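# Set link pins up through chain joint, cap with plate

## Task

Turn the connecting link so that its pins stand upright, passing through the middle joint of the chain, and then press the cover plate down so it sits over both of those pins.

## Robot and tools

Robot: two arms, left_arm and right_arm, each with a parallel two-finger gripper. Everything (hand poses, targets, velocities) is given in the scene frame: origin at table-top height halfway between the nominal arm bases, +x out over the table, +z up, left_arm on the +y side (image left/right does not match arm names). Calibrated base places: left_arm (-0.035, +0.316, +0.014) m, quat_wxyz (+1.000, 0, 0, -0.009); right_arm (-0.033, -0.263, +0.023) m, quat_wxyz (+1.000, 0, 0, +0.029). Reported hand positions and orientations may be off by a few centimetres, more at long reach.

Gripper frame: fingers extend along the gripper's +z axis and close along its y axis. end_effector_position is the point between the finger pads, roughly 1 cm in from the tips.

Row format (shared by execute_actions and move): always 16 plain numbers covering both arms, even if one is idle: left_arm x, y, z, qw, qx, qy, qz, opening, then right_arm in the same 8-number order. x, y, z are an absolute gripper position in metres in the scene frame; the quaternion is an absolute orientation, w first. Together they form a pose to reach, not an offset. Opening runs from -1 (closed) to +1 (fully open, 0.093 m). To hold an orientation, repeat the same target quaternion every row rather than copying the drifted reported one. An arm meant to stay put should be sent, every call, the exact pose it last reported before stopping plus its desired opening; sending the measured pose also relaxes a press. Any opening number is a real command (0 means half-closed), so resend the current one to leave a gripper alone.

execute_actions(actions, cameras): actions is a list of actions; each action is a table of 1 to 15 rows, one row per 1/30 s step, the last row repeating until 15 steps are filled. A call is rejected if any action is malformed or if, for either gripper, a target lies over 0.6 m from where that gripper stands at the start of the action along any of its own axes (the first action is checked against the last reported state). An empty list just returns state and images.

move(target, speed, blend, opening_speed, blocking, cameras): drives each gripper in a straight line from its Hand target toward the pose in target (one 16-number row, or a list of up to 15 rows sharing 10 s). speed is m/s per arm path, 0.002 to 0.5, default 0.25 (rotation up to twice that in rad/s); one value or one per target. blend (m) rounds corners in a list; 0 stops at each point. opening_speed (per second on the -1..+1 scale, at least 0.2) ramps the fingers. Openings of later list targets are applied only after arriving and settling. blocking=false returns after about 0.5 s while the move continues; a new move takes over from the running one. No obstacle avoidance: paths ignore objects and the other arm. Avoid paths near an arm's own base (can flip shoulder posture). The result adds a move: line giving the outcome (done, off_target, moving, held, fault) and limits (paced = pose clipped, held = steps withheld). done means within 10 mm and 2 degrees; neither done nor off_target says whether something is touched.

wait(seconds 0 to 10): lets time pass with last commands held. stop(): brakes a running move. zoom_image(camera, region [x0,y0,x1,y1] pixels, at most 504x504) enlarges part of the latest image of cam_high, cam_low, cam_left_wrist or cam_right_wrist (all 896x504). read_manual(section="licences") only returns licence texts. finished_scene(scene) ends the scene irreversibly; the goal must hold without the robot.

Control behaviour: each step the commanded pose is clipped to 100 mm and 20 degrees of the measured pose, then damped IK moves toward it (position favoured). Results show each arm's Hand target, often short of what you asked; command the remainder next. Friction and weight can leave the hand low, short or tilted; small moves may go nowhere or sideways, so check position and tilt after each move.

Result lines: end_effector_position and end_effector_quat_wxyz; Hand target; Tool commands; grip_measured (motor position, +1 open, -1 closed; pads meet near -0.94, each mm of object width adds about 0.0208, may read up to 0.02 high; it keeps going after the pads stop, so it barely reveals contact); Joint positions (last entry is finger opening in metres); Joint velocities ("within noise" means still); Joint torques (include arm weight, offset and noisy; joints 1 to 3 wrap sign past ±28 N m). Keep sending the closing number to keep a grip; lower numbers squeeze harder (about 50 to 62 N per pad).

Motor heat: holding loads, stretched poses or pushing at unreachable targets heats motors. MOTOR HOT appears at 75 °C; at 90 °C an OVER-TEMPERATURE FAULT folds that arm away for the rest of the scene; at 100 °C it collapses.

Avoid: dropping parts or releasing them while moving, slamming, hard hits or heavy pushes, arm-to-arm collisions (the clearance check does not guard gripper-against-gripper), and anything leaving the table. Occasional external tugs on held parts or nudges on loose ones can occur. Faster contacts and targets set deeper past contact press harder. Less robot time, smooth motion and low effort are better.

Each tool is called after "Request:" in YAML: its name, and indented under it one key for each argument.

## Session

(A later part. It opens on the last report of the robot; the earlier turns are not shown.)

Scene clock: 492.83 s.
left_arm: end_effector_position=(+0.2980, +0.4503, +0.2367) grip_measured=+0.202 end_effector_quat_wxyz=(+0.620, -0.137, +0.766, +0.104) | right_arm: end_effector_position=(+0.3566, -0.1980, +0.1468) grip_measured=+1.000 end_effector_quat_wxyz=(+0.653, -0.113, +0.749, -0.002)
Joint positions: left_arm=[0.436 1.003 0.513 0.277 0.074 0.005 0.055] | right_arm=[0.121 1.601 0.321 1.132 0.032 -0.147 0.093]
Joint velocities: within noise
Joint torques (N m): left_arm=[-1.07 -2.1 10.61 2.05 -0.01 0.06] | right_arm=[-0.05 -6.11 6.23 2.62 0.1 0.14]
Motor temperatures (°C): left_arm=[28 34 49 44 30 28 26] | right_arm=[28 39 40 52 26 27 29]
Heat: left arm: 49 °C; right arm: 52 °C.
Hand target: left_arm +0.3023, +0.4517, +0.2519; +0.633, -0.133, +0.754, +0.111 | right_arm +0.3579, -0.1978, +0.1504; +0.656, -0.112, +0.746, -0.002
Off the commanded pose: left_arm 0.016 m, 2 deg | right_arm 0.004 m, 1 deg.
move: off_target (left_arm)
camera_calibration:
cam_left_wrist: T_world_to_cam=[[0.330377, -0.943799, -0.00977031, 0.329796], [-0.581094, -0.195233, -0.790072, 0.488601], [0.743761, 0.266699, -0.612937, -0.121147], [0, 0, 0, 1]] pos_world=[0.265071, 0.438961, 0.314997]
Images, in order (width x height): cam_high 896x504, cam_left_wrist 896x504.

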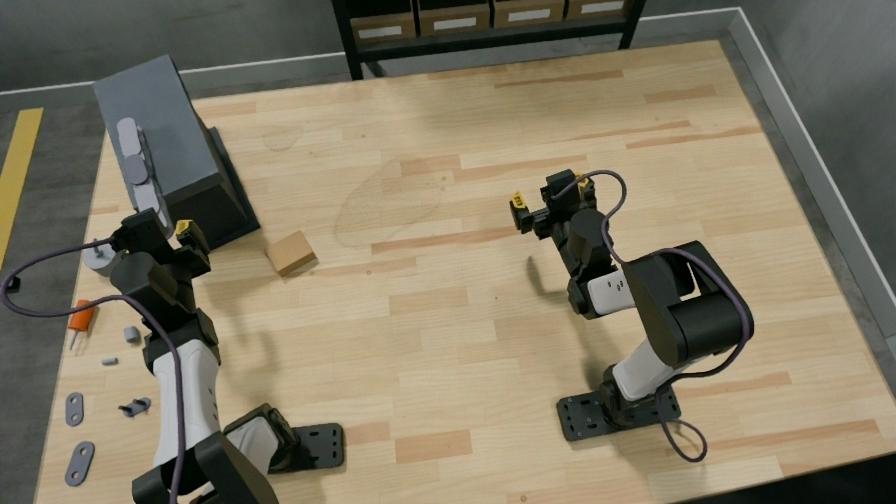

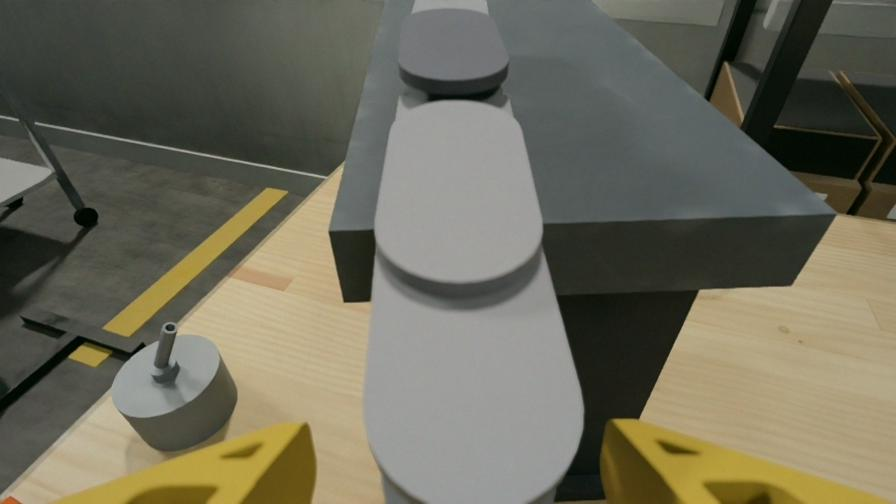

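Request:
move:
  target: [0.309,0.451,0.265,0.633,-0.133,0.7544,0.1116,0.2,0.3579,-0.1978,0.1504,0.656,-0.112,0.746,-0.002,1]
  speed: 0.06
  cameras: ["cam_left_wrist","cam_low"]

Request:
zoom_image:
  camera: "cam_low"
  region: [560, 140, 760, 240]

Scene clock: 514.77 s.
left_arm: end_effector_position=(+0.3057, +0.4500, +0.2551) grip_measured=+0.202 end_effector_quat_wxyz=(+0.628, -0.133, +0.759, +0.106) | right_arm: end_effector_position=(+0.3566, -0.1980, +0.1468) grip_measured=+1.000 end_effector_quat_wxyz=(+0.653, -0.113, +0.749, -0.002)
Joint positions: left_arm=[0.419 1.018 0.572 0.256 0.059 0.005 0.055] | right_arm=[0.121 1.601 0.321 1.132 0.032 -0.147 0.093]
Joint velocities: within noise
Joint torques (N m): left_arm=[-1.02 -2.28 10.67 1.87 -0.03 0.04] | right_arm=[-0.09 -6.15 6.28 2.6 0.13 0.11]
Motor temperatures (°C): left_arm=[28 34 54 45 29 28 26] | right_arm=[28 39 40 52 26 27 29]
Heat: left arm: 54 °C; right arm: 52 °C.
Hand target: left_arm +0.3087, +0.4509, +0.2649; +0.633, -0.133, +0.754, +0.111 | right_arm +0.3579, -0.1978, +0.1504; +0.656, -0.112, +0.746, -0.002
Off the commanded pose: left_arm 0.010 m, 1 deg | right_arm 0.004 m, 1 deg.
move: done
camera_calibration:
cam_left_wrist: T_world_to_cam=[[0.329601, -0.944008, -0.0145671, 0.328732], [-0.565562, -0.185065, -0.803673, 0.501745], [0.755978, 0.27313, -0.594893, -0.126727], [0, 0, 0, 1]] pos_world=[0.271221, 0.437793, 0.332639]
Images, in order (width x height): cam_low 896x504, cam_left_wrist 896x504.

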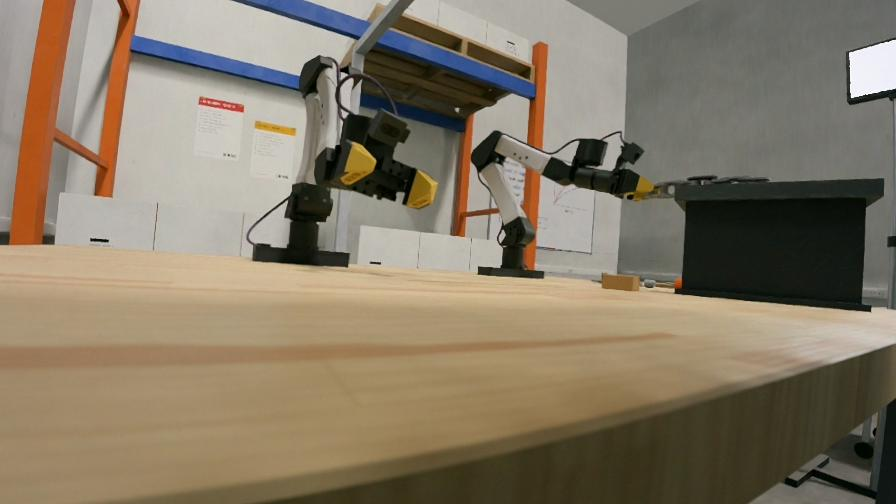

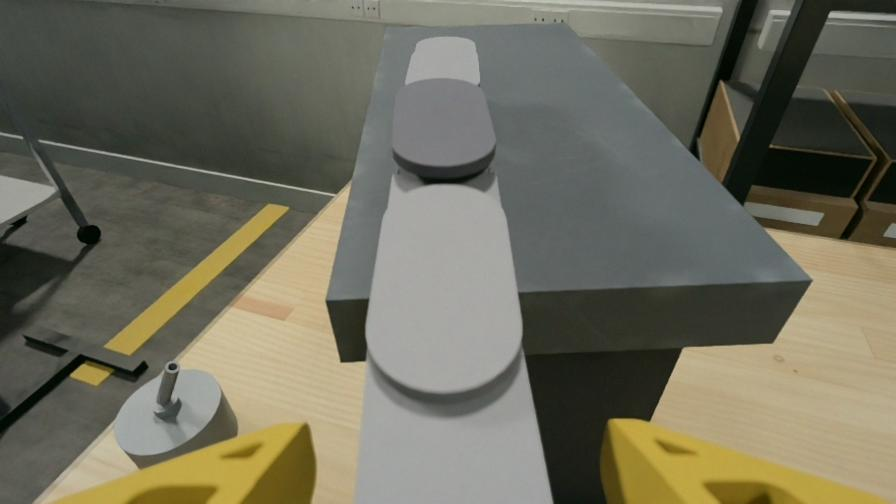

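Scaled by 2.520 from the camera's 896x504 image, which has a finer 1280x720 frame.

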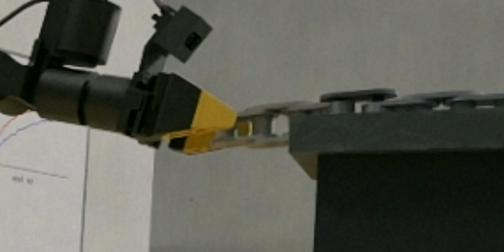

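Request:
move:
  target: [0.309,0.451,0.263,0.633,-0.133,0.7544,0.1116,-0.6,0.3579,-0.1978,0.1504,0.656,-0.112,0.746,-0.002,1]
  opening_speed: 0.6
  cameras: ["cam_left_wrist"]

Scene clock: 523.60 s.
left_arm: end_effector_position=(+0.3056, +0.4505, +0.2548) grip_measured=-0.485 end_effector_quat_wxyz=(+0.628, -0.134, +0.759, +0.107) | right_arm: end_effector_position=(+0.3566, -0.1980, +0.1468) grip_measured=+1.000 end_effector_quat_wxyz=(+0.653, -0.113, +0.749, -0.002)
Joint positions: left_arm=[0.419 1.018 0.572 0.255 0.056 0.005 0.022] | right_arm=[0.121 1.601 0.321 1.132 0.032 -0.147 0.093]
Joint velocities: within noise
Joint torques (N m): left_arm=[-1.07 -2.09 10 1.96 0.01 0.04] | right_arm=[-0.2 -6.02 6.26 2.62 0.11 0.12]
Motor temperatures (°C): left_arm=[28 34 53 45 29 28 26] | right_arm=[28 39 40 52 26 27 29]
Heat: left arm: 53 °C; right arm: 52 °C.
Hand target: left_arm +0.3088, +0.4509, +0.2629; +0.633, -0.133, +0.754, +0.112 | right_arm +0.3579, -0.1978, +0.1504; +0.656, -0.112, +0.746, -0.002
Off the commanded pose: left_arm 0.009 m, 1 deg | right_arm 0.004 m, 1 deg.
move: done
camera_calibration:
cam_left_wrist: T_world_to_cam=[[0.332409, -0.943015, -0.0150688, 0.328064], [-0.566033, -0.186694, -0.802965, 0.502185], [0.754395, 0.275442, -0.595836, -0.127246], [0, 0, 0, 1]] pos_world=[0.271195, 0.438173, 0.332363]
Images, in order (width x height): cam_left_wrist 896x504.

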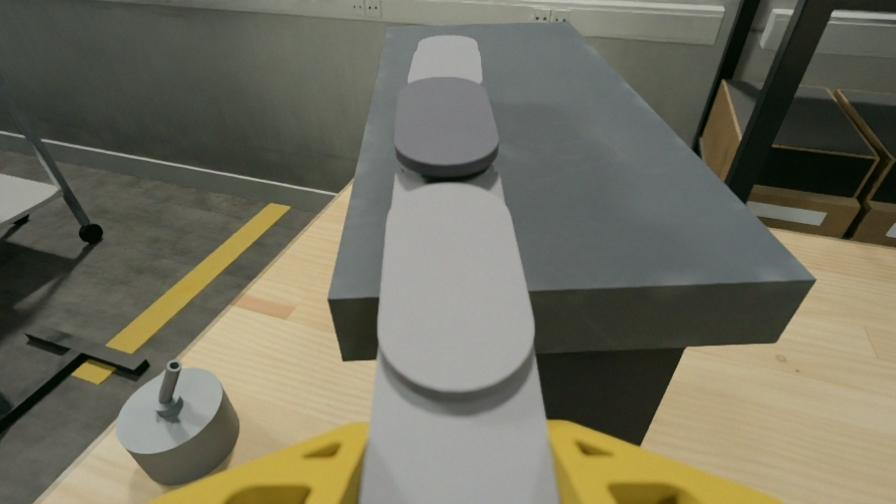

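Request:
move:
  target: [0.309,0.451,0.278,0.633,-0.133,0.7544,0.1116,-0.6,0.3579,-0.1978,0.1504,0.656,-0.112,0.746,-0.002,1]
  speed: 0.04
  cameras: ["cam_left_wrist","cam_low"]

Request:
zoom_image:
  camera: "cam_low"
  region: [600, 140, 800, 240]

Scene clock: 535.53 s.
left_arm: end_effector_position=(+0.3057, +0.4505, +0.2565) grip_measured=-0.485 end_effector_quat_wxyz=(+0.615, -0.137, +0.770, +0.105) | right_arm: end_effector_position=(+0.3566, -0.1980, +0.1468) grip_measured=+1.000 end_effector_quat_wxyz=(+0.653, -0.113, +0.749, -0.002)
Joint positions: left_arm=[0.419 1.018 0.612 0.182 0.056 0.005 0.022] | right_arm=[0.121 1.601 0.321 1.132 0.032 -0.147 0.093]
Joint velocities: within noise
Joint torques (N m): left_arm=[-1.03 -3.43 11.32 2 0 0.05] | right_arm=[-0.28 -6.01 6.08 2.6 0.09 0.11]
Motor temperatures (°C): left_arm=[28 33 52 46 29 28 27] | right_arm=[28 39 40 52 26 27 29]
Heat: left arm: 52 °C; right arm: 52 °C.
Hand target: left_arm +0.3082, +0.4507, +0.2778; +0.633, -0.133, +0.754, +0.111 | right_arm +0.3579, -0.1978, +0.1504; +0.656, -0.112, +0.746, -0.002
Off the commanded pose: left_arm 0.022 m, 3 deg | right_arm 0.004 m, 1 deg.
move: off_target (left_arm)
camera_calibration:
cam_left_wrist: T_world_to_cam=[[0.331972, -0.943201, -0.0129281, 0.327766], [-0.590804, -0.197218, -0.78234, 0.510651], [0.735354, 0.267353, -0.622717, -0.109982], [0, 0, 0, 1]] pos_world=[0.273761, 0.439263, 0.335252]
Images, in order (width x height): cam_low 896x504, cam_left_wrist 896x504.

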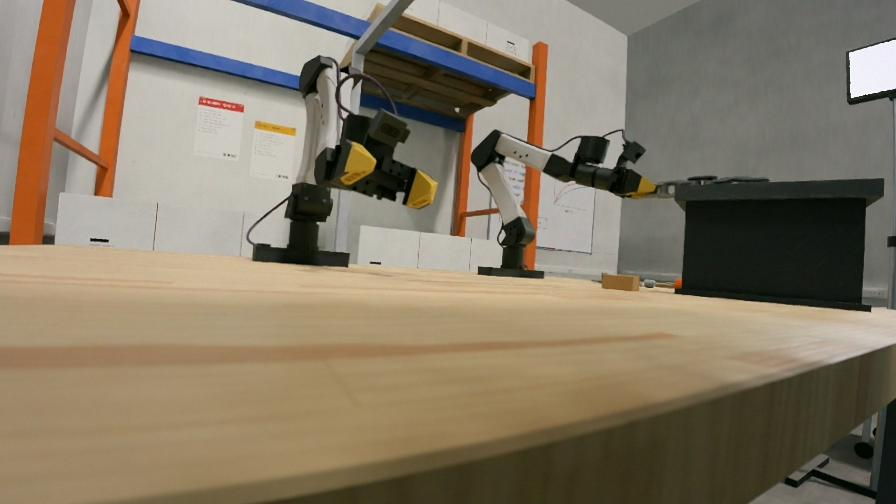

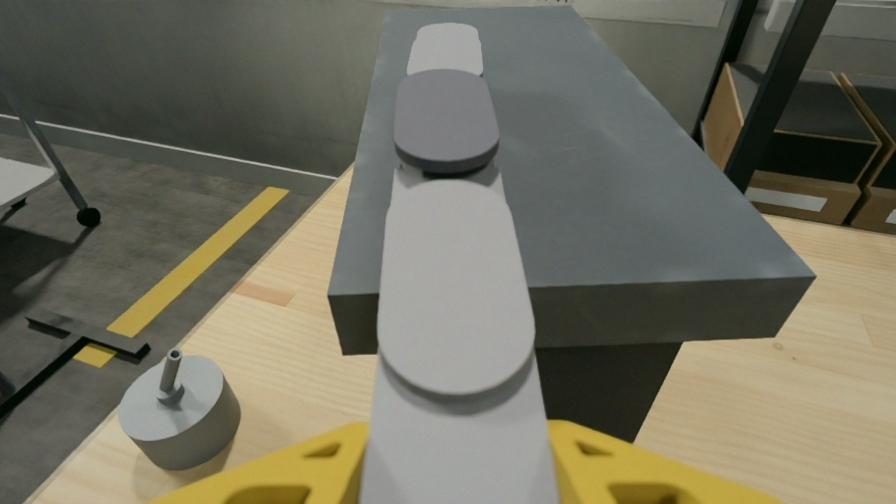

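Scaled by 2.520 from the camera's 896x504 image, which has a finer 1280x720 frame.

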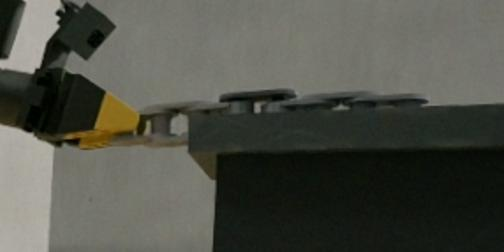

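Request:
move:
  target: [0.309,0.451,0.292,0.633,-0.133,0.7544,0.1116,-0.6,0.3579,-0.1978,0.1504,0.656,-0.112,0.746,-0.002,1]
  speed: 0.04
  cameras: ["cam_left_wrist","cam_low"]

Request:
zoom_image:
  camera: "cam_low"
  region: [600, 140, 800, 240]

Scene clock: 544.40 s.
left_arm: end_effector_position=(+0.3054, +0.4504, +0.2597) grip_measured=-0.485 end_effector_quat_wxyz=(+0.602, -0.139, +0.780, +0.102) | right_arm: end_effector_position=(+0.3566, -0.1980, +0.1468) grip_measured=+1.000 end_effector_quat_wxyz=(+0.653, -0.113, +0.749, -0.002)
Joint positions: left_arm=[0.419 1.018 0.657 0.102 0.056 0.005 0.022] | right_arm=[0.121 1.601 0.321 1.132 0.032 -0.147 0.093]
Joint velocities: within noise
Joint torques (N m): left_arm=[-1.05 -4.22 11.74 2.18 0.01 0.01] | right_arm=[-0.13 -5.96 6.28 2.63 0.09 0.15]
Motor temperatures (°C): left_arm=[28 34 53 46 29 28 27] | right_arm=[28 39 40 52 26 27 29]
Heat: left arm: 53 °C; right arm: 52 °C.
Hand target: left_arm +0.3074, +0.4504, +0.2918; +0.633, -0.133, +0.754, +0.111 | right_arm +0.3579, -0.1978, +0.1504; +0.656, -0.112, +0.746, -0.002
Off the commanded pose: left_arm 0.033 m, 5 deg | right_arm 0.004 m, 1 deg.
move: off_target (left_arm)
camera_calibration:
cam_left_wrist: T_world_to_cam=[[0.331598, -0.94336, -0.0107483, 0.327404], [-0.615183, -0.207576, -0.760567, 0.519356], [0.715257, 0.258814, -0.649171, -0.0908726], [0, 0, 0, 1]] pos_world=[0.27593, 0.440184, 0.339532]
Images, in order (width x height): cam_low 896x504, cam_left_wrist 896x504.

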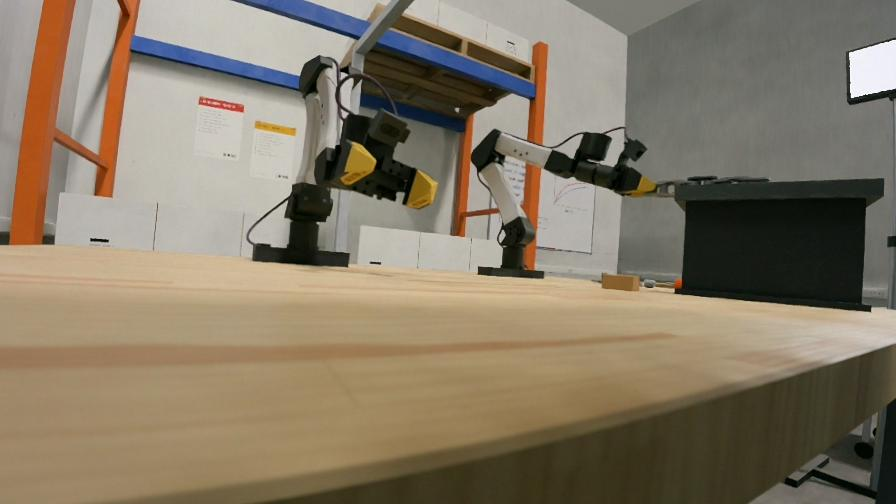

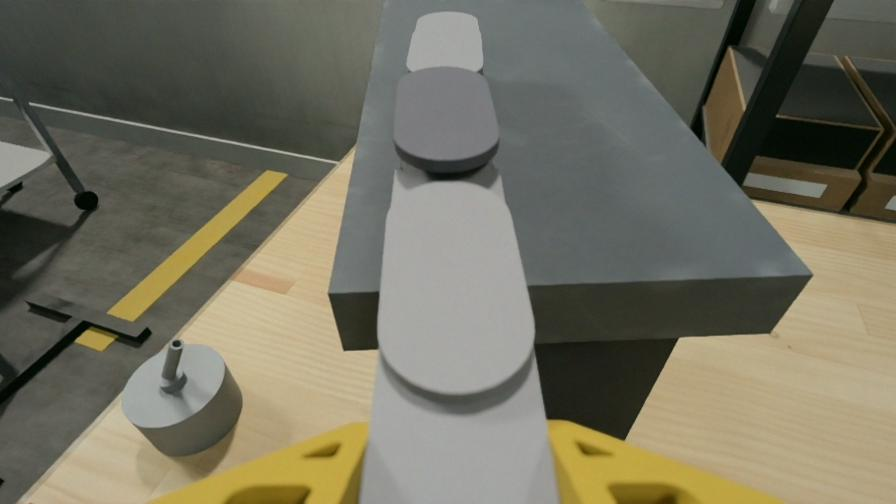

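Scaled by 2.520 from the camera's 896x504 image, which has a finer 1280x720 frame.

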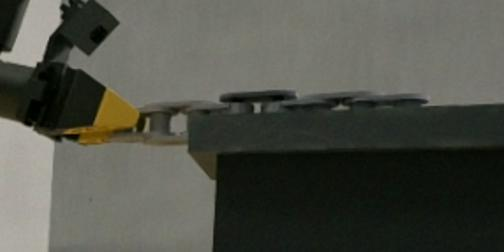

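Request:
move:
  target: [0.309,0.451,0.315,0.655,-0.133,0.735,0.1116,-0.6,0.3579,-0.1978,0.1504,0.656,-0.112,0.746,-0.002,1]
  speed: 0.04
  cameras: ["cam_left_wrist","cam_low"]

Request:
zoom_image:
  camera: "cam_low"
  region: [600, 140, 800, 240]

Scene clock: 619.17 s.
left_arm: end_effector_position=(+0.3036, +0.4496, +0.2626) grip_measured=-0.485 end_effector_quat_wxyz=(+0.599, -0.141, +0.782, +0.100) | right_arm: end_effector_position=(+0.3566, -0.1980, +0.1468) grip_measured=+1.000 end_effector_quat_wxyz=(+0.653, -0.113, +0.749, -0.002)
Joint positions: left_arm=[0.419 1.008 0.67 0.073 0.056 0.002 0.022] | right_arm=[0.121 1.601 0.321 1.132 0.032 -0.147 0.093]
Joint velocities: within noise
Joint torques (N m): left_arm=[-0.9 -5.39 12.88 2.51 0.04 -0.06] | right_arm=[-0.17 -6.06 6.37 2.66 0.14 0.12]
Motor temperatures (°C): left_arm=[27 34 58 48 29 28 29] | right_arm=[28 39 39 53 26 27 29]
Heat: left arm: 58 °C; right arm: 53 °C.
Hand target: left_arm +0.3048, +0.4494, +0.3142; +0.655, -0.133, +0.735, +0.111 | right_arm +0.3579, -0.1978, +0.1504; +0.656, -0.112, +0.746, -0.002
Off the commanded pose: left_arm 0.053 m, 8 deg | right_arm 0.004 m, 1 deg.
move: off_target (left_arm)
camera_calibration:
cam_left_wrist: T_world_to_cam=[[0.332202, -0.943176, -0.00775802, 0.326262], [-0.618906, -0.211767, -0.75638, 0.522231], [0.711756, 0.256073, -0.654087, -0.083958], [0, 0, 0, 1]] pos_world=[0.274584, 0.439813, 0.34262]
Images, in order (width x height): cam_low 896x504, cam_left_wrist 896x504.

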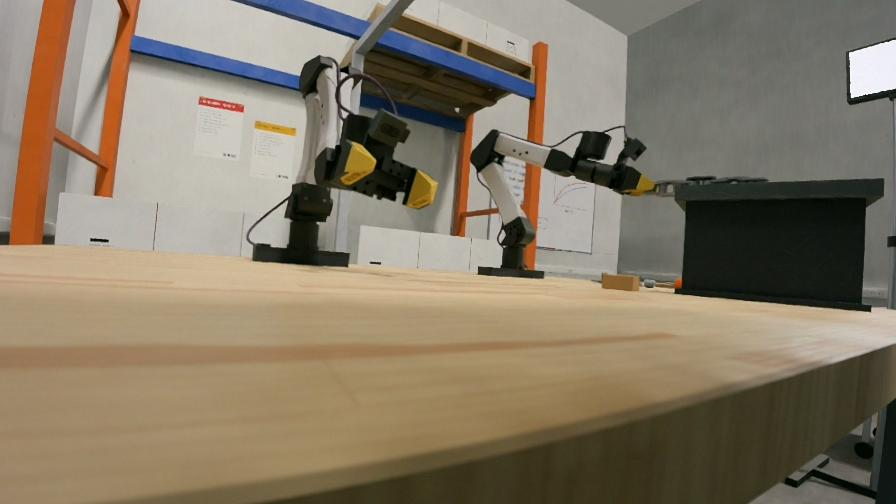

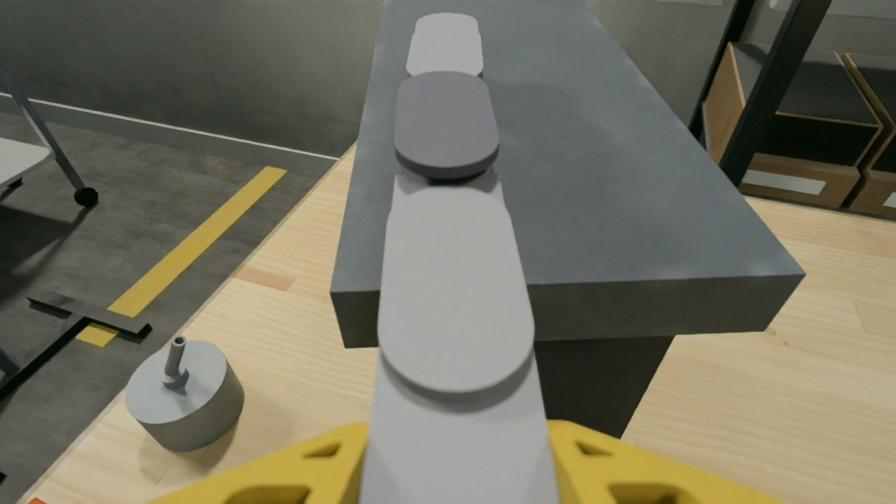

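Scaled by 2.520 from the camera's 896x504 image, which has a finer 1280x720 frame.

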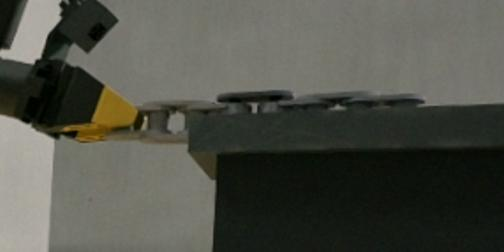

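Request:
move:
  target:
    - [0.306,0.450,0.268,0.633,-0.133,0.7544,0.1116,-0.6,0.3579,-0.1978,0.1504,0.656,-0.112,0.746,-0.002,1]
    - [0.312,0.432,0.268,0.633,-0.133,0.7544,0.1116,-0.6,0.3579,-0.1978,0.1504,0.656,-0.112,0.746,-0.002,1]
  speed: 0.04
  cameras: ["cam_left_wrist","cam_low","cam_high"]

Request:
zoom_image:
  camera: "cam_high"
  region: [100, 110, 190, 250]

Scene clock: 657.50 s.
left_arm: end_effector_position=(+0.3096, +0.4316, +0.2571) grip_measured=-0.485 end_effector_quat_wxyz=(+0.616, -0.130, +0.770, +0.108) | right_arm: end_effector_position=(+0.3566, -0.1980, +0.1468) grip_measured=+1.000 end_effector_quat_wxyz=(+0.653, -0.113, +0.749, -0.002)
Joint positions: left_arm=[0.326 1.002 0.604 0.178 -0.032 -0.001 0.022] | right_arm=[0.121 1.601 0.321 1.132 0.032 -0.147 0.093]
Joint velocities: within noise
Joint torques (N m): left_arm=[-1.05 -2.7 8.18 2.32 -0.03 -0.07] | right_arm=[-0.2 -6.15 6.34 2.61 0.12 0.14]
Motor temperatures (°C): left_arm=[27 35 70 58 29 28 29] | right_arm=[28 38 39 53 26 27 29]
Heat: left arm: 70 °C; right arm: 53 °C.
Hand target: left_arm +0.3116, +0.4318, +0.2680; +0.633, -0.133, +0.755, +0.111 | right_arm +0.3579, -0.1978, +0.1504; +0.656, -0.112, +0.746, -0.002
Off the commanded pose: left_arm 0.011 m, 3 deg | right_arm 0.004 m, 1 deg.
move: off_target (left_arm)
camera_calibration:
cam_left_wrist: T_world_to_cam=[[0.326487, -0.94483, -0.0264979, 0.314492], [-0.592835, -0.182859, -0.784289, 0.504557], [0.736174, 0.271769, -0.61983, -0.110287], [0, 0, 0, 1]] pos_world=[0.277632, 0.419378, 0.335693]
Images, in order (width x height): cam_high 896x504, cam_low 896x504, cam_left_wrist 896x504.

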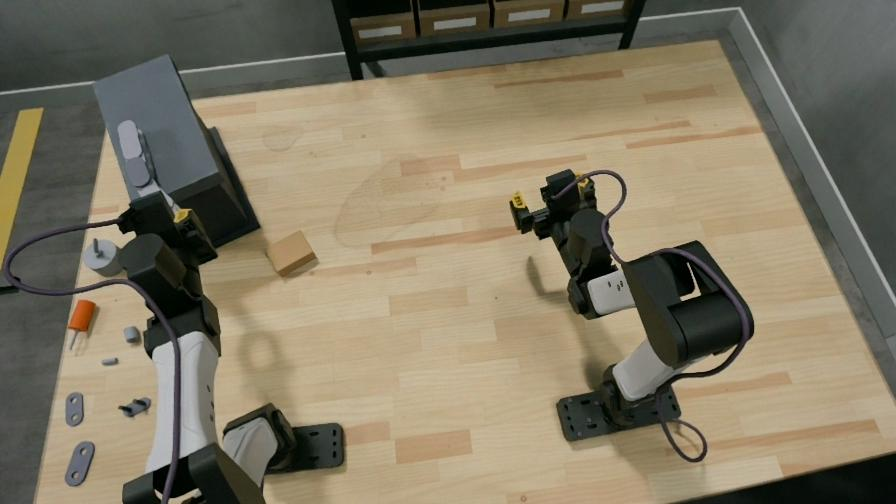

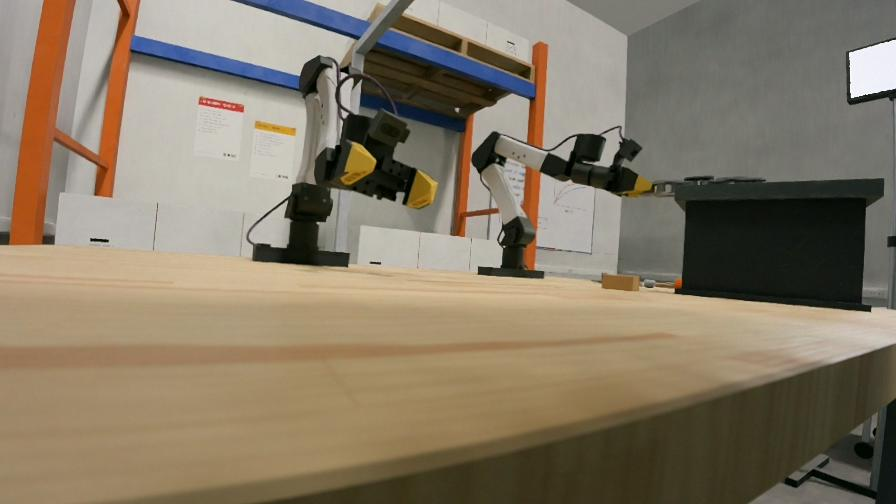

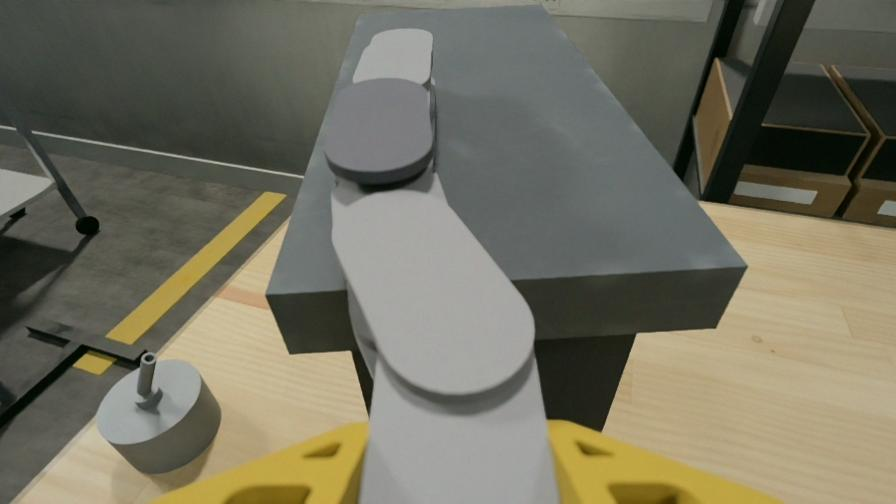

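Scaled by 3.600 from the camera's 896x504 image, which has a finer 1280x720 frame.

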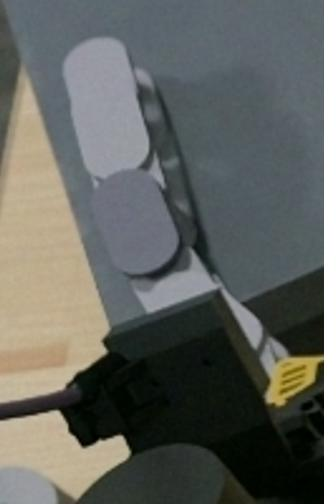

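Request:
move:
  target:
    - [0.310,0.432,0.262,0.620,-0.130,0.765,0.108,0.0,0.3579,-0.1978,0.1504,0.656,-0.112,0.746,-0.002,1]
    - [0.2,0.39,0.262,0.620,-0.130,0.765,0.108,0.2,0.3579,-0.1978,0.1504,0.656,-0.112,0.746,-0.002,1]
    - [0.1,0.42,0.2,0.620,-0.130,0.765,0.108,0.2,0.3579,-0.1978,0.1504,0.656,-0.112,0.746,-0.002,1]
  speed: [0.03,0.06,0.2]
  opening_speed: 0.8
  cameras: ["cam_left_wrist","cam_low","cam_high"]

Request:
zoom_image:
  camera: "cam_high"
  region: [100, 110, 190, 250]

Request:
zoom_image:
  camera: "cam_low"
  region: [600, 140, 800, 240]

Scene clock: 696.63 s.
left_arm: end_effector_position=(+0.1026, +0.4187, +0.1919) grip_measured=+0.198 end_effector_quat_wxyz=(+0.615, -0.136, +0.770, +0.102) | right_arm: end_effector_position=(+0.3566, -0.1980, +0.1468) grip_measured=+1.000 end_effector_quat_wxyz=(+0.653, -0.113, +0.749, -0.002)
Joint positions: left_arm=[1.932 0.597 0.467 -1.458 1.345 1.579 0.055] | right_arm=[0.121 1.601 0.321 1.132 0.032 -0.147 0.093]
Joint velocities: within noise
Joint torques (N m): left_arm=[0.35 1.89 8.58 0.19 0.83 0.09] | right_arm=[-0.06 -6.08 6.27 2.63 0.08 0.1]
Motor temperatures (°C): left_arm=[27 33 61 53 29 28 29] | right_arm=[28 38 39 53 26 27 29]
Heat: left arm: 61 °C; right arm: 53 °C.
Hand target: left_arm +0.1018, +0.4212, +0.1997; +0.619, -0.133, +0.767, +0.110 | right_arm +0.3579, -0.1978, +0.1504; +0.656, -0.112, +0.746, -0.002
Off the commanded pose: left_arm 0.009 m, 1 deg | right_arm 0.004 m, 1 deg.
move: done; limits=paced
camera_calibration:
cam_left_wrist: T_world_to_cam=[[0.327541, -0.94477, -0.0112339, 0.365122], [-0.592296, -0.19605, -0.781505, 0.333305], [0.73614, 0.262628, -0.623798, 0.00976864], [0, 0, 0, 1]] pos_world=[0.070632, 0.407735, 0.270675]
Images, in order (width x height): cam_high 896x504, cam_low 896x504, cam_left_wrist 896x504.

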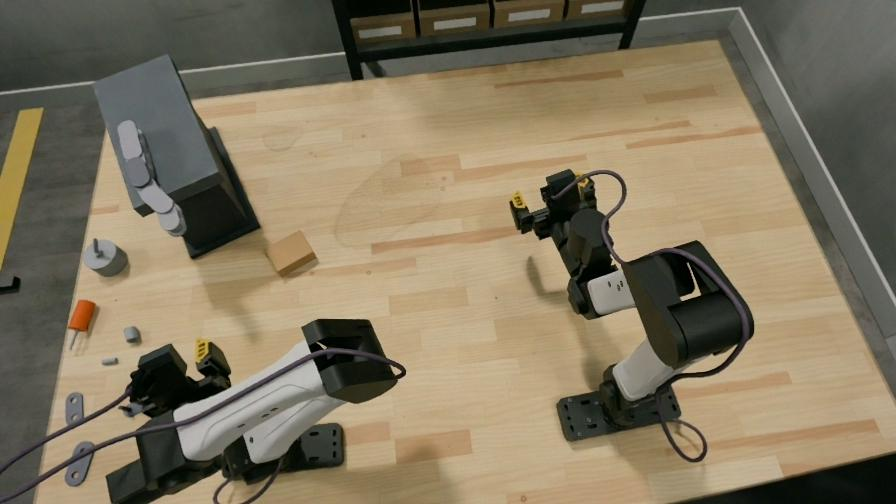

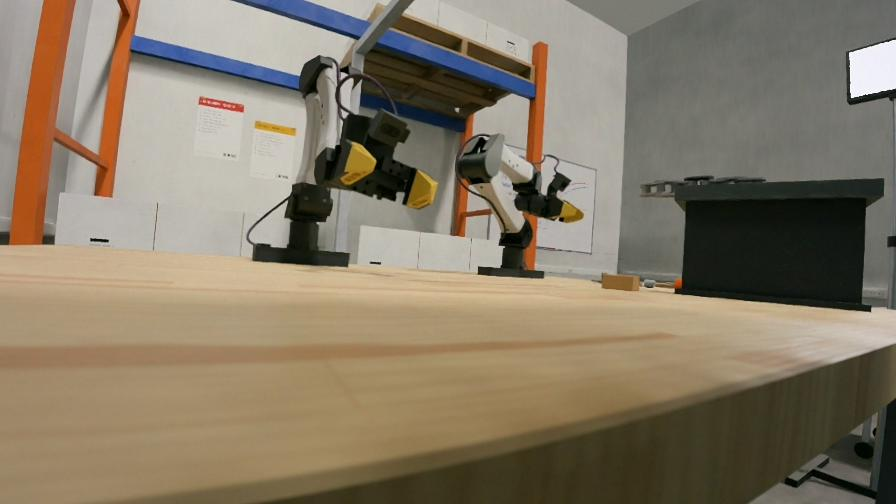

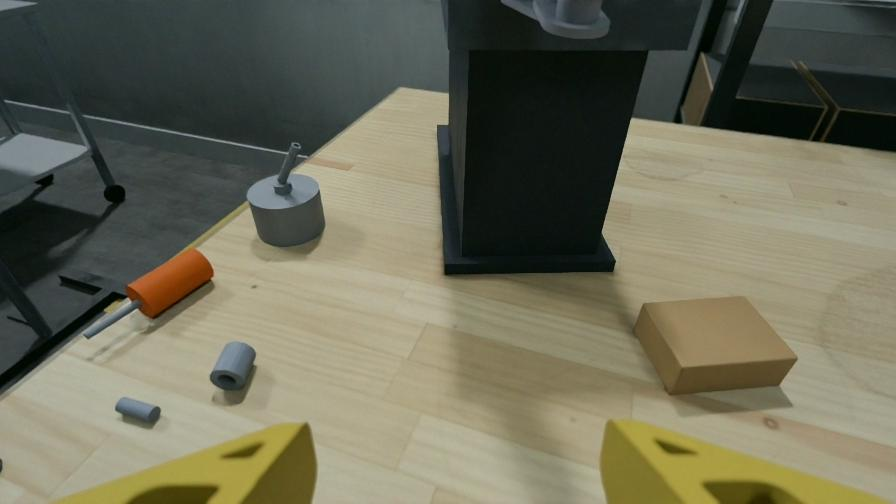

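Scaled by 3.600 from the camera's 896x504 image, which has a finer 1280x720 frame.

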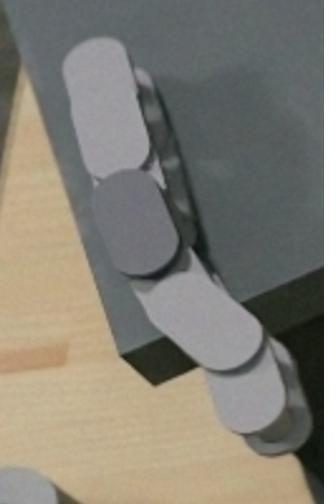

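Scaled by 2.520 from the camera's 896x504 image, which has a finer 1280x720 frame.

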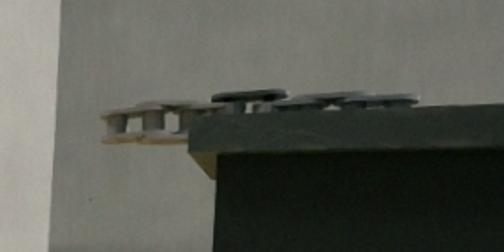

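Request:
move:
  target:
    - [0.07,0.55,0.26,0.4619,-0.4619,0.663,0.3706,0.2,0.3579,-0.1978,0.1504,0.656,-0.112,0.746,-0.002,1]
    - [0.0,0.62,0.25,0.3313,-0.6486,0.5738,0.3745,0.2,0.3579,-0.1978,0.1504,0.656,-0.112,0.746,-0.002,1]
  speed: 0.25
  cameras: ["cam_left_wrist","cam_high"]

Scene clock: 711.73 s.
left_arm: end_effector_position=(+0.0036, +0.6175, +0.2397) grip_measured=+0.198 end_effector_quat_wxyz=(-0.328, +0.644, -0.586, -0.367) | right_arm: end_effector_position=(+0.3566, -0.1980, +0.1468) grip_measured=+1.000 end_effector_quat_wxyz=(+0.653, -0.113, +0.749, -0.002)
Joint positions: left_arm=[1.261 0.896 0.79 -0.478 -0.366 -0.223 0.055] | right_arm=[0.121 1.601 0.321 1.132 0.032 -0.147 0.093]
Joint velocities: within noise
Joint torques (N m): left_arm=[0.31 -1.42 10.48 1.66 -0.13 -0.1] | right_arm=[-0.05 -6.04 6.37 2.57 0.08 0.11]
Motor temperatures (°C): left_arm=[27 33 58 47 30 28 28] | right_arm=[28 38 39 53 26 27 29]
Heat: left arm: 58 °C; right arm: 53 °C.
Hand target: left_arm +0.0000, +0.6198, +0.2499; -0.332, +0.648, -0.574, -0.375 | right_arm +0.3579, -0.1978, +0.1504; +0.656, -0.112, +0.746, -0.002
Off the commanded pose: left_arm 0.011 m, 2 deg | right_arm 0.004 m, 1 deg.
move: off_target (left_arm)
camera_calibration:
cam_left_wrist: T_world_to_cam=[[0.99606, 0.0851683, -0.0247039, -0.0492829], [0.0576751, -0.833785, -0.549069, 0.686715], [-0.067361, 0.545481, -0.835412, -0.0608137], [0, 0, 0, 1]] pos_world=[0.00538589, 0.609943, 0.325032]
Images, in order (width x height): cam_high 896x504, cam_left_wrist 896x504.

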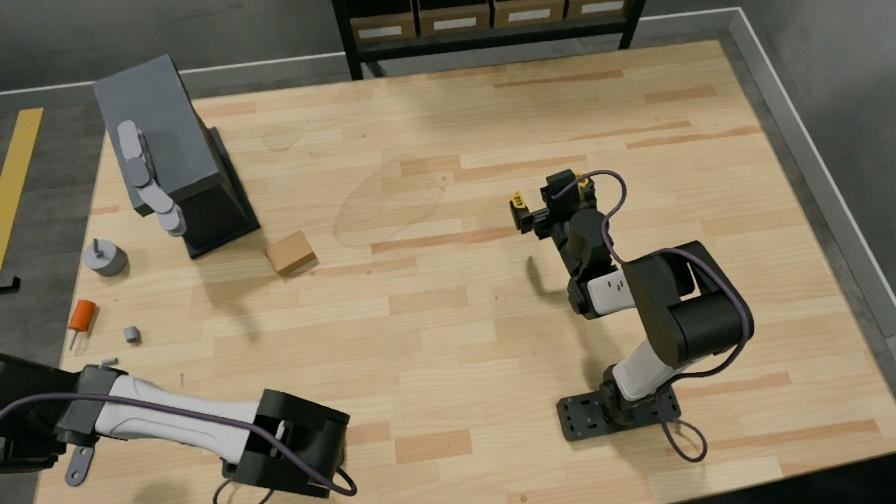

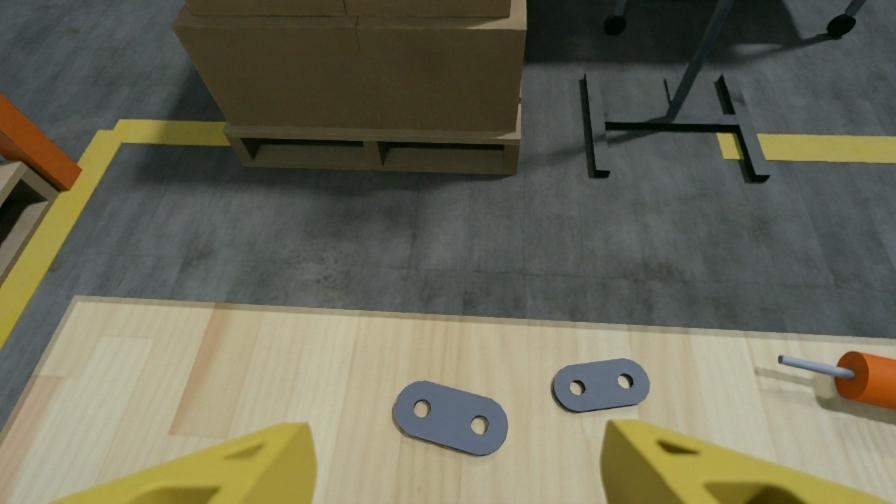

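Request:
move:
  target:
    - [0.18,0.52,0.34,0.35,-0.35,0.85,0.15,-0.9,0.3579,-0.1978,0.1504,0.656,-0.112,0.746,-0.002,1]
    - [0.285,0.478,0.33,0.3407,-0.0819,0.9361,0.0298,-0.9,0.3579,-0.1978,0.1504,0.656,-0.112,0.746,-0.002,1]
    - [0.290,0.470,0.27,0.3407,-0.0819,0.9361,0.0298,-0.9,0.3579,-0.1978,0.1504,0.656,-0.112,0.746,-0.002,1]
  speed: [0.25,0.15,0.08]
  blend: 0.02
  cameras: ["cam_left_wrist","cam_high"]

Scene clock: 759.73 s.
left_arm: end_effector_position=(+0.2897, +0.4726, +0.2634) grip_measured=-0.898 end_effector_quat_wxyz=(+0.329, -0.084, +0.940, +0.026) | right_arm: end_effector_position=(+0.3566, -0.1980, +0.1468) grip_measured=+1.000 end_effector_quat_wxyz=(+0.653, -0.113, +0.749, -0.002)
Joint positions: left_arm=[0.579 1.397 1.427 -0.967 0.242 0.305 0.002] | right_arm=[0.121 1.601 0.321 1.132 0.032 -0.147 0.093]
Joint velocities: within noise
Joint torques (N m): left_arm=[-1.03 -6.6 6.97 1.44 0.24 -0.06] | right_arm=[0.02 -6.08 6.35 2.62 0.13 0.13]
Motor temperatures (°C): left_arm=[27 32 62 44 29 28 28] | right_arm=[28 38 39 53 26 27 29]
Heat: left arm: 62 °C; right arm: 53 °C.
Hand target: left_arm +0.2899, +0.4699, +0.2700; +0.341, -0.082, +0.936, +0.030 | right_arm +0.3579, -0.1978, +0.1504; +0.656, -0.112, +0.746, -0.002
Off the commanded pose: left_arm 0.007 m, 2 deg | right_arm 0.004 m, 1 deg.
move: done
camera_calibration:
cam_left_wrist: T_world_to_cam=[[0.155582, -0.987813, -0.00438312, 0.423899], [-0.963246, -0.150726, -0.222347, 0.449309], [0.218977, 0.0388152, -0.974958, 0.250547], [0, 0, 0, 1]] pos_world=[0.31198, 0.476731, 0.346033]
Images, in order (width x height): cam_high 896x504, cam_left_wrist 896x504.

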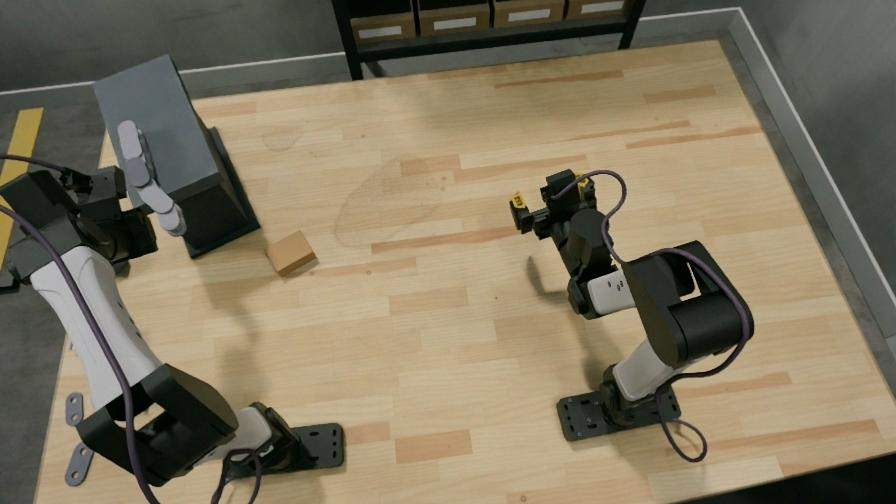

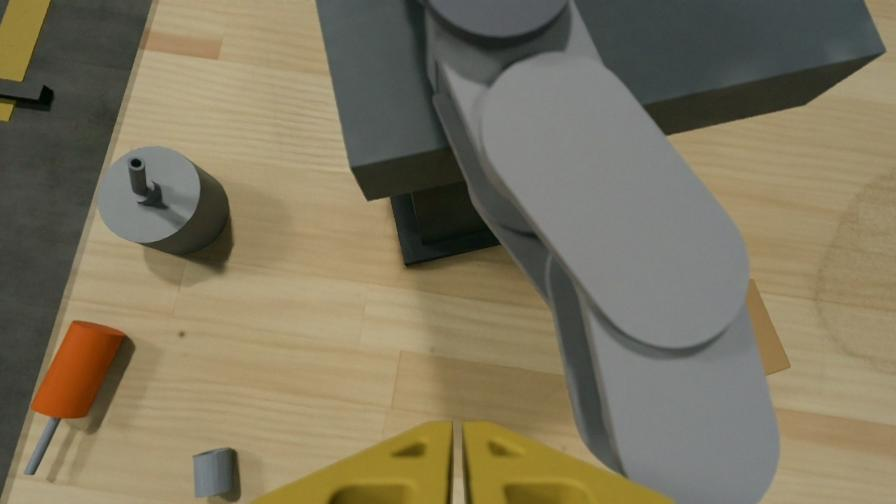

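Request:
move:
  target:
    - [0.301,0.448,0.268,0.3407,-0.0819,0.9361,0.0298,-0.9,0.3579,-0.1978,0.1504,0.656,-0.112,0.746,-0.002,1]
    - [0.3186,0.4262,0.268,0.3407,-0.0819,0.9361,0.0298,-0.9,0.3579,-0.1978,0.1504,0.656,-0.112,0.746,-0.002,1]
  speed: 0.04
  blend: 0.01
  cameras: ["cam_left_wrist"]

Scene clock: 767.83 s.
left_arm: end_effector_position=(+0.3151, +0.4247, +0.2640) grip_measured=-0.898 end_effector_quat_wxyz=(+0.334, -0.079, +0.939, +0.023) | right_arm: end_effector_position=(+0.3566, -0.1980, +0.1468) grip_measured=+1.000 end_effector_quat_wxyz=(+0.653, -0.113, +0.749, -0.002)
Joint positions: left_arm=[0.378 1.389 1.412 -0.922 0.13 0.148 0.002] | right_arm=[0.121 1.601 0.321 1.132 0.032 -0.147 0.093]
Joint velocities: within noise
Joint torques (N m): left_arm=[-0.88 -4.88 8.21 1.53 0.07 -0.1] | right_arm=[-0.12 -5.98 6.35 2.59 0.1 0.14]
Motor temperatures (°C): left_arm=[27 33 61 44 29 28 28] | right_arm=[28 38 39 53 26 27 29]
Heat: left arm: 61 °C; right arm: 53 °C.
Hand target: left_arm +0.3185, +0.4262, +0.2680; +0.341, -0.082, +0.936, +0.030 | right_arm +0.3579, -0.1978, +0.1504; +0.656, -0.112, +0.746, -0.002
Off the commanded pose: left_arm 0.006 m, 1 deg | right_arm 0.004 m, 1 deg.
move: done
camera_calibration:
cam_left_wrist: T_world_to_cam=[[0.145149, -0.989406, -0.00265906, 0.376149], [-0.962475, -0.140574, -0.232122, 0.464779], [0.229289, 0.0362515, -0.972683, 0.244689], [0, 0, 0, 1]] pos_world=[0.336636, 0.42863, 0.346891]
Images, in order (width x height): cam_left_wrist 896x504.

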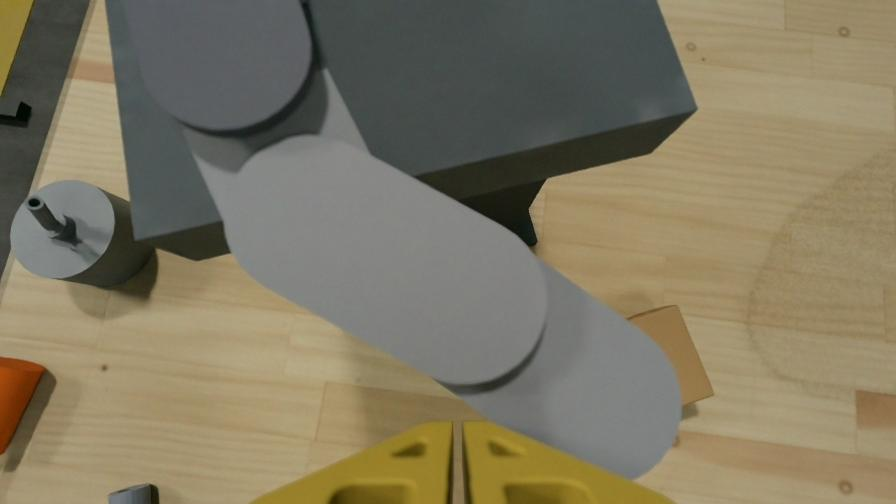

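Request:
move:
  target:
    - [0.335,0.398,0.268,0.3407,-0.0819,0.9361,0.0298,-0.9,0.3579,-0.1978,0.1504,0.656,-0.112,0.746,-0.002,1]
    - [0.360,0.390,0.268,0.3407,-0.0819,0.9361,0.0298,-0.9,0.3579,-0.1978,0.1504,0.656,-0.112,0.746,-0.002,1]
  speed: 0.04
  blend: 0.01
  cameras: ["cam_left_wrist"]

Scene clock: 780.47 s.
left_arm: end_effector_position=(+0.3529, +0.3887, +0.2584) grip_measured=-0.898 end_effector_quat_wxyz=(+0.326, -0.079, +0.942, +0.024) | right_arm: end_effector_position=(+0.3566, -0.1980, +0.1468) grip_measured=+1.000 end_effector_quat_wxyz=(+0.653, -0.113, +0.749, -0.002)
Joint positions: left_arm=[0.213 1.492 1.485 -0.897 0.024 0.02 0.002] | right_arm=[0.121 1.601 0.321 1.132 0.032 -0.147 0.093]
Joint velocities: within noise
Joint torques (N m): left_arm=[-0.92 -5.29 9.91 1.53 0 -0.11] | right_arm=[-0.21 -6.02 6.32 2.65 0.07 0.11]
Motor temperatures (°C): left_arm=[27 34 60 44 29 28 28] | right_arm=[28 38 39 53 26 27 29]
Heat: left arm: 60 °C; right arm: 53 °C.
Hand target: left_arm +0.3596, +0.3900, +0.2681; +0.341, -0.082, +0.936, +0.030 | right_arm +0.3579, -0.1978, +0.1504; +0.656, -0.112, +0.746, -0.002
Off the commanded pose: left_arm 0.012 m, 2 deg | right_arm 0.004 m, 1 deg.
move: off_target (left_arm)
camera_calibration:
cam_left_wrist: T_world_to_cam=[[0.145594, -0.989334, -0.00462831, 0.33533], [-0.965914, -0.141132, -0.217008, 0.492255], [0.21404, 0.0360656, -0.976159, 0.238215], [0, 0, 0, 1]] pos_world=[0.375666, 0.392635, 0.340911]
Images, in order (width x height): cam_left_wrist 896x504.

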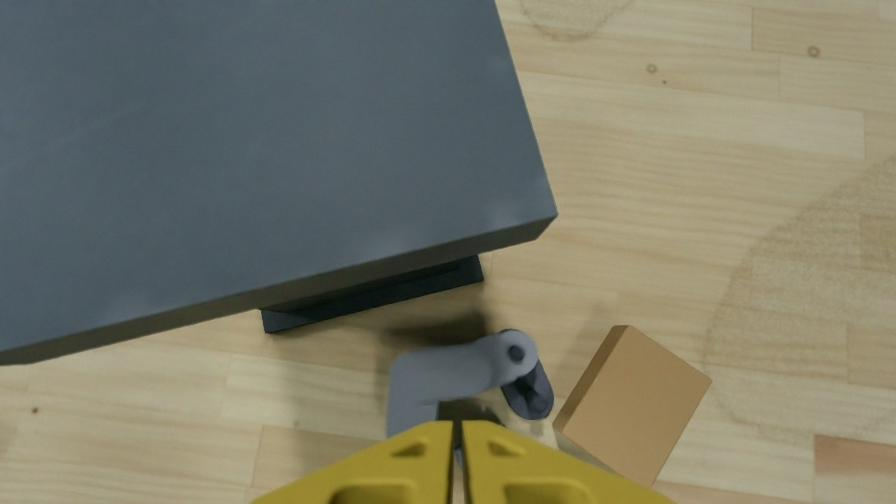

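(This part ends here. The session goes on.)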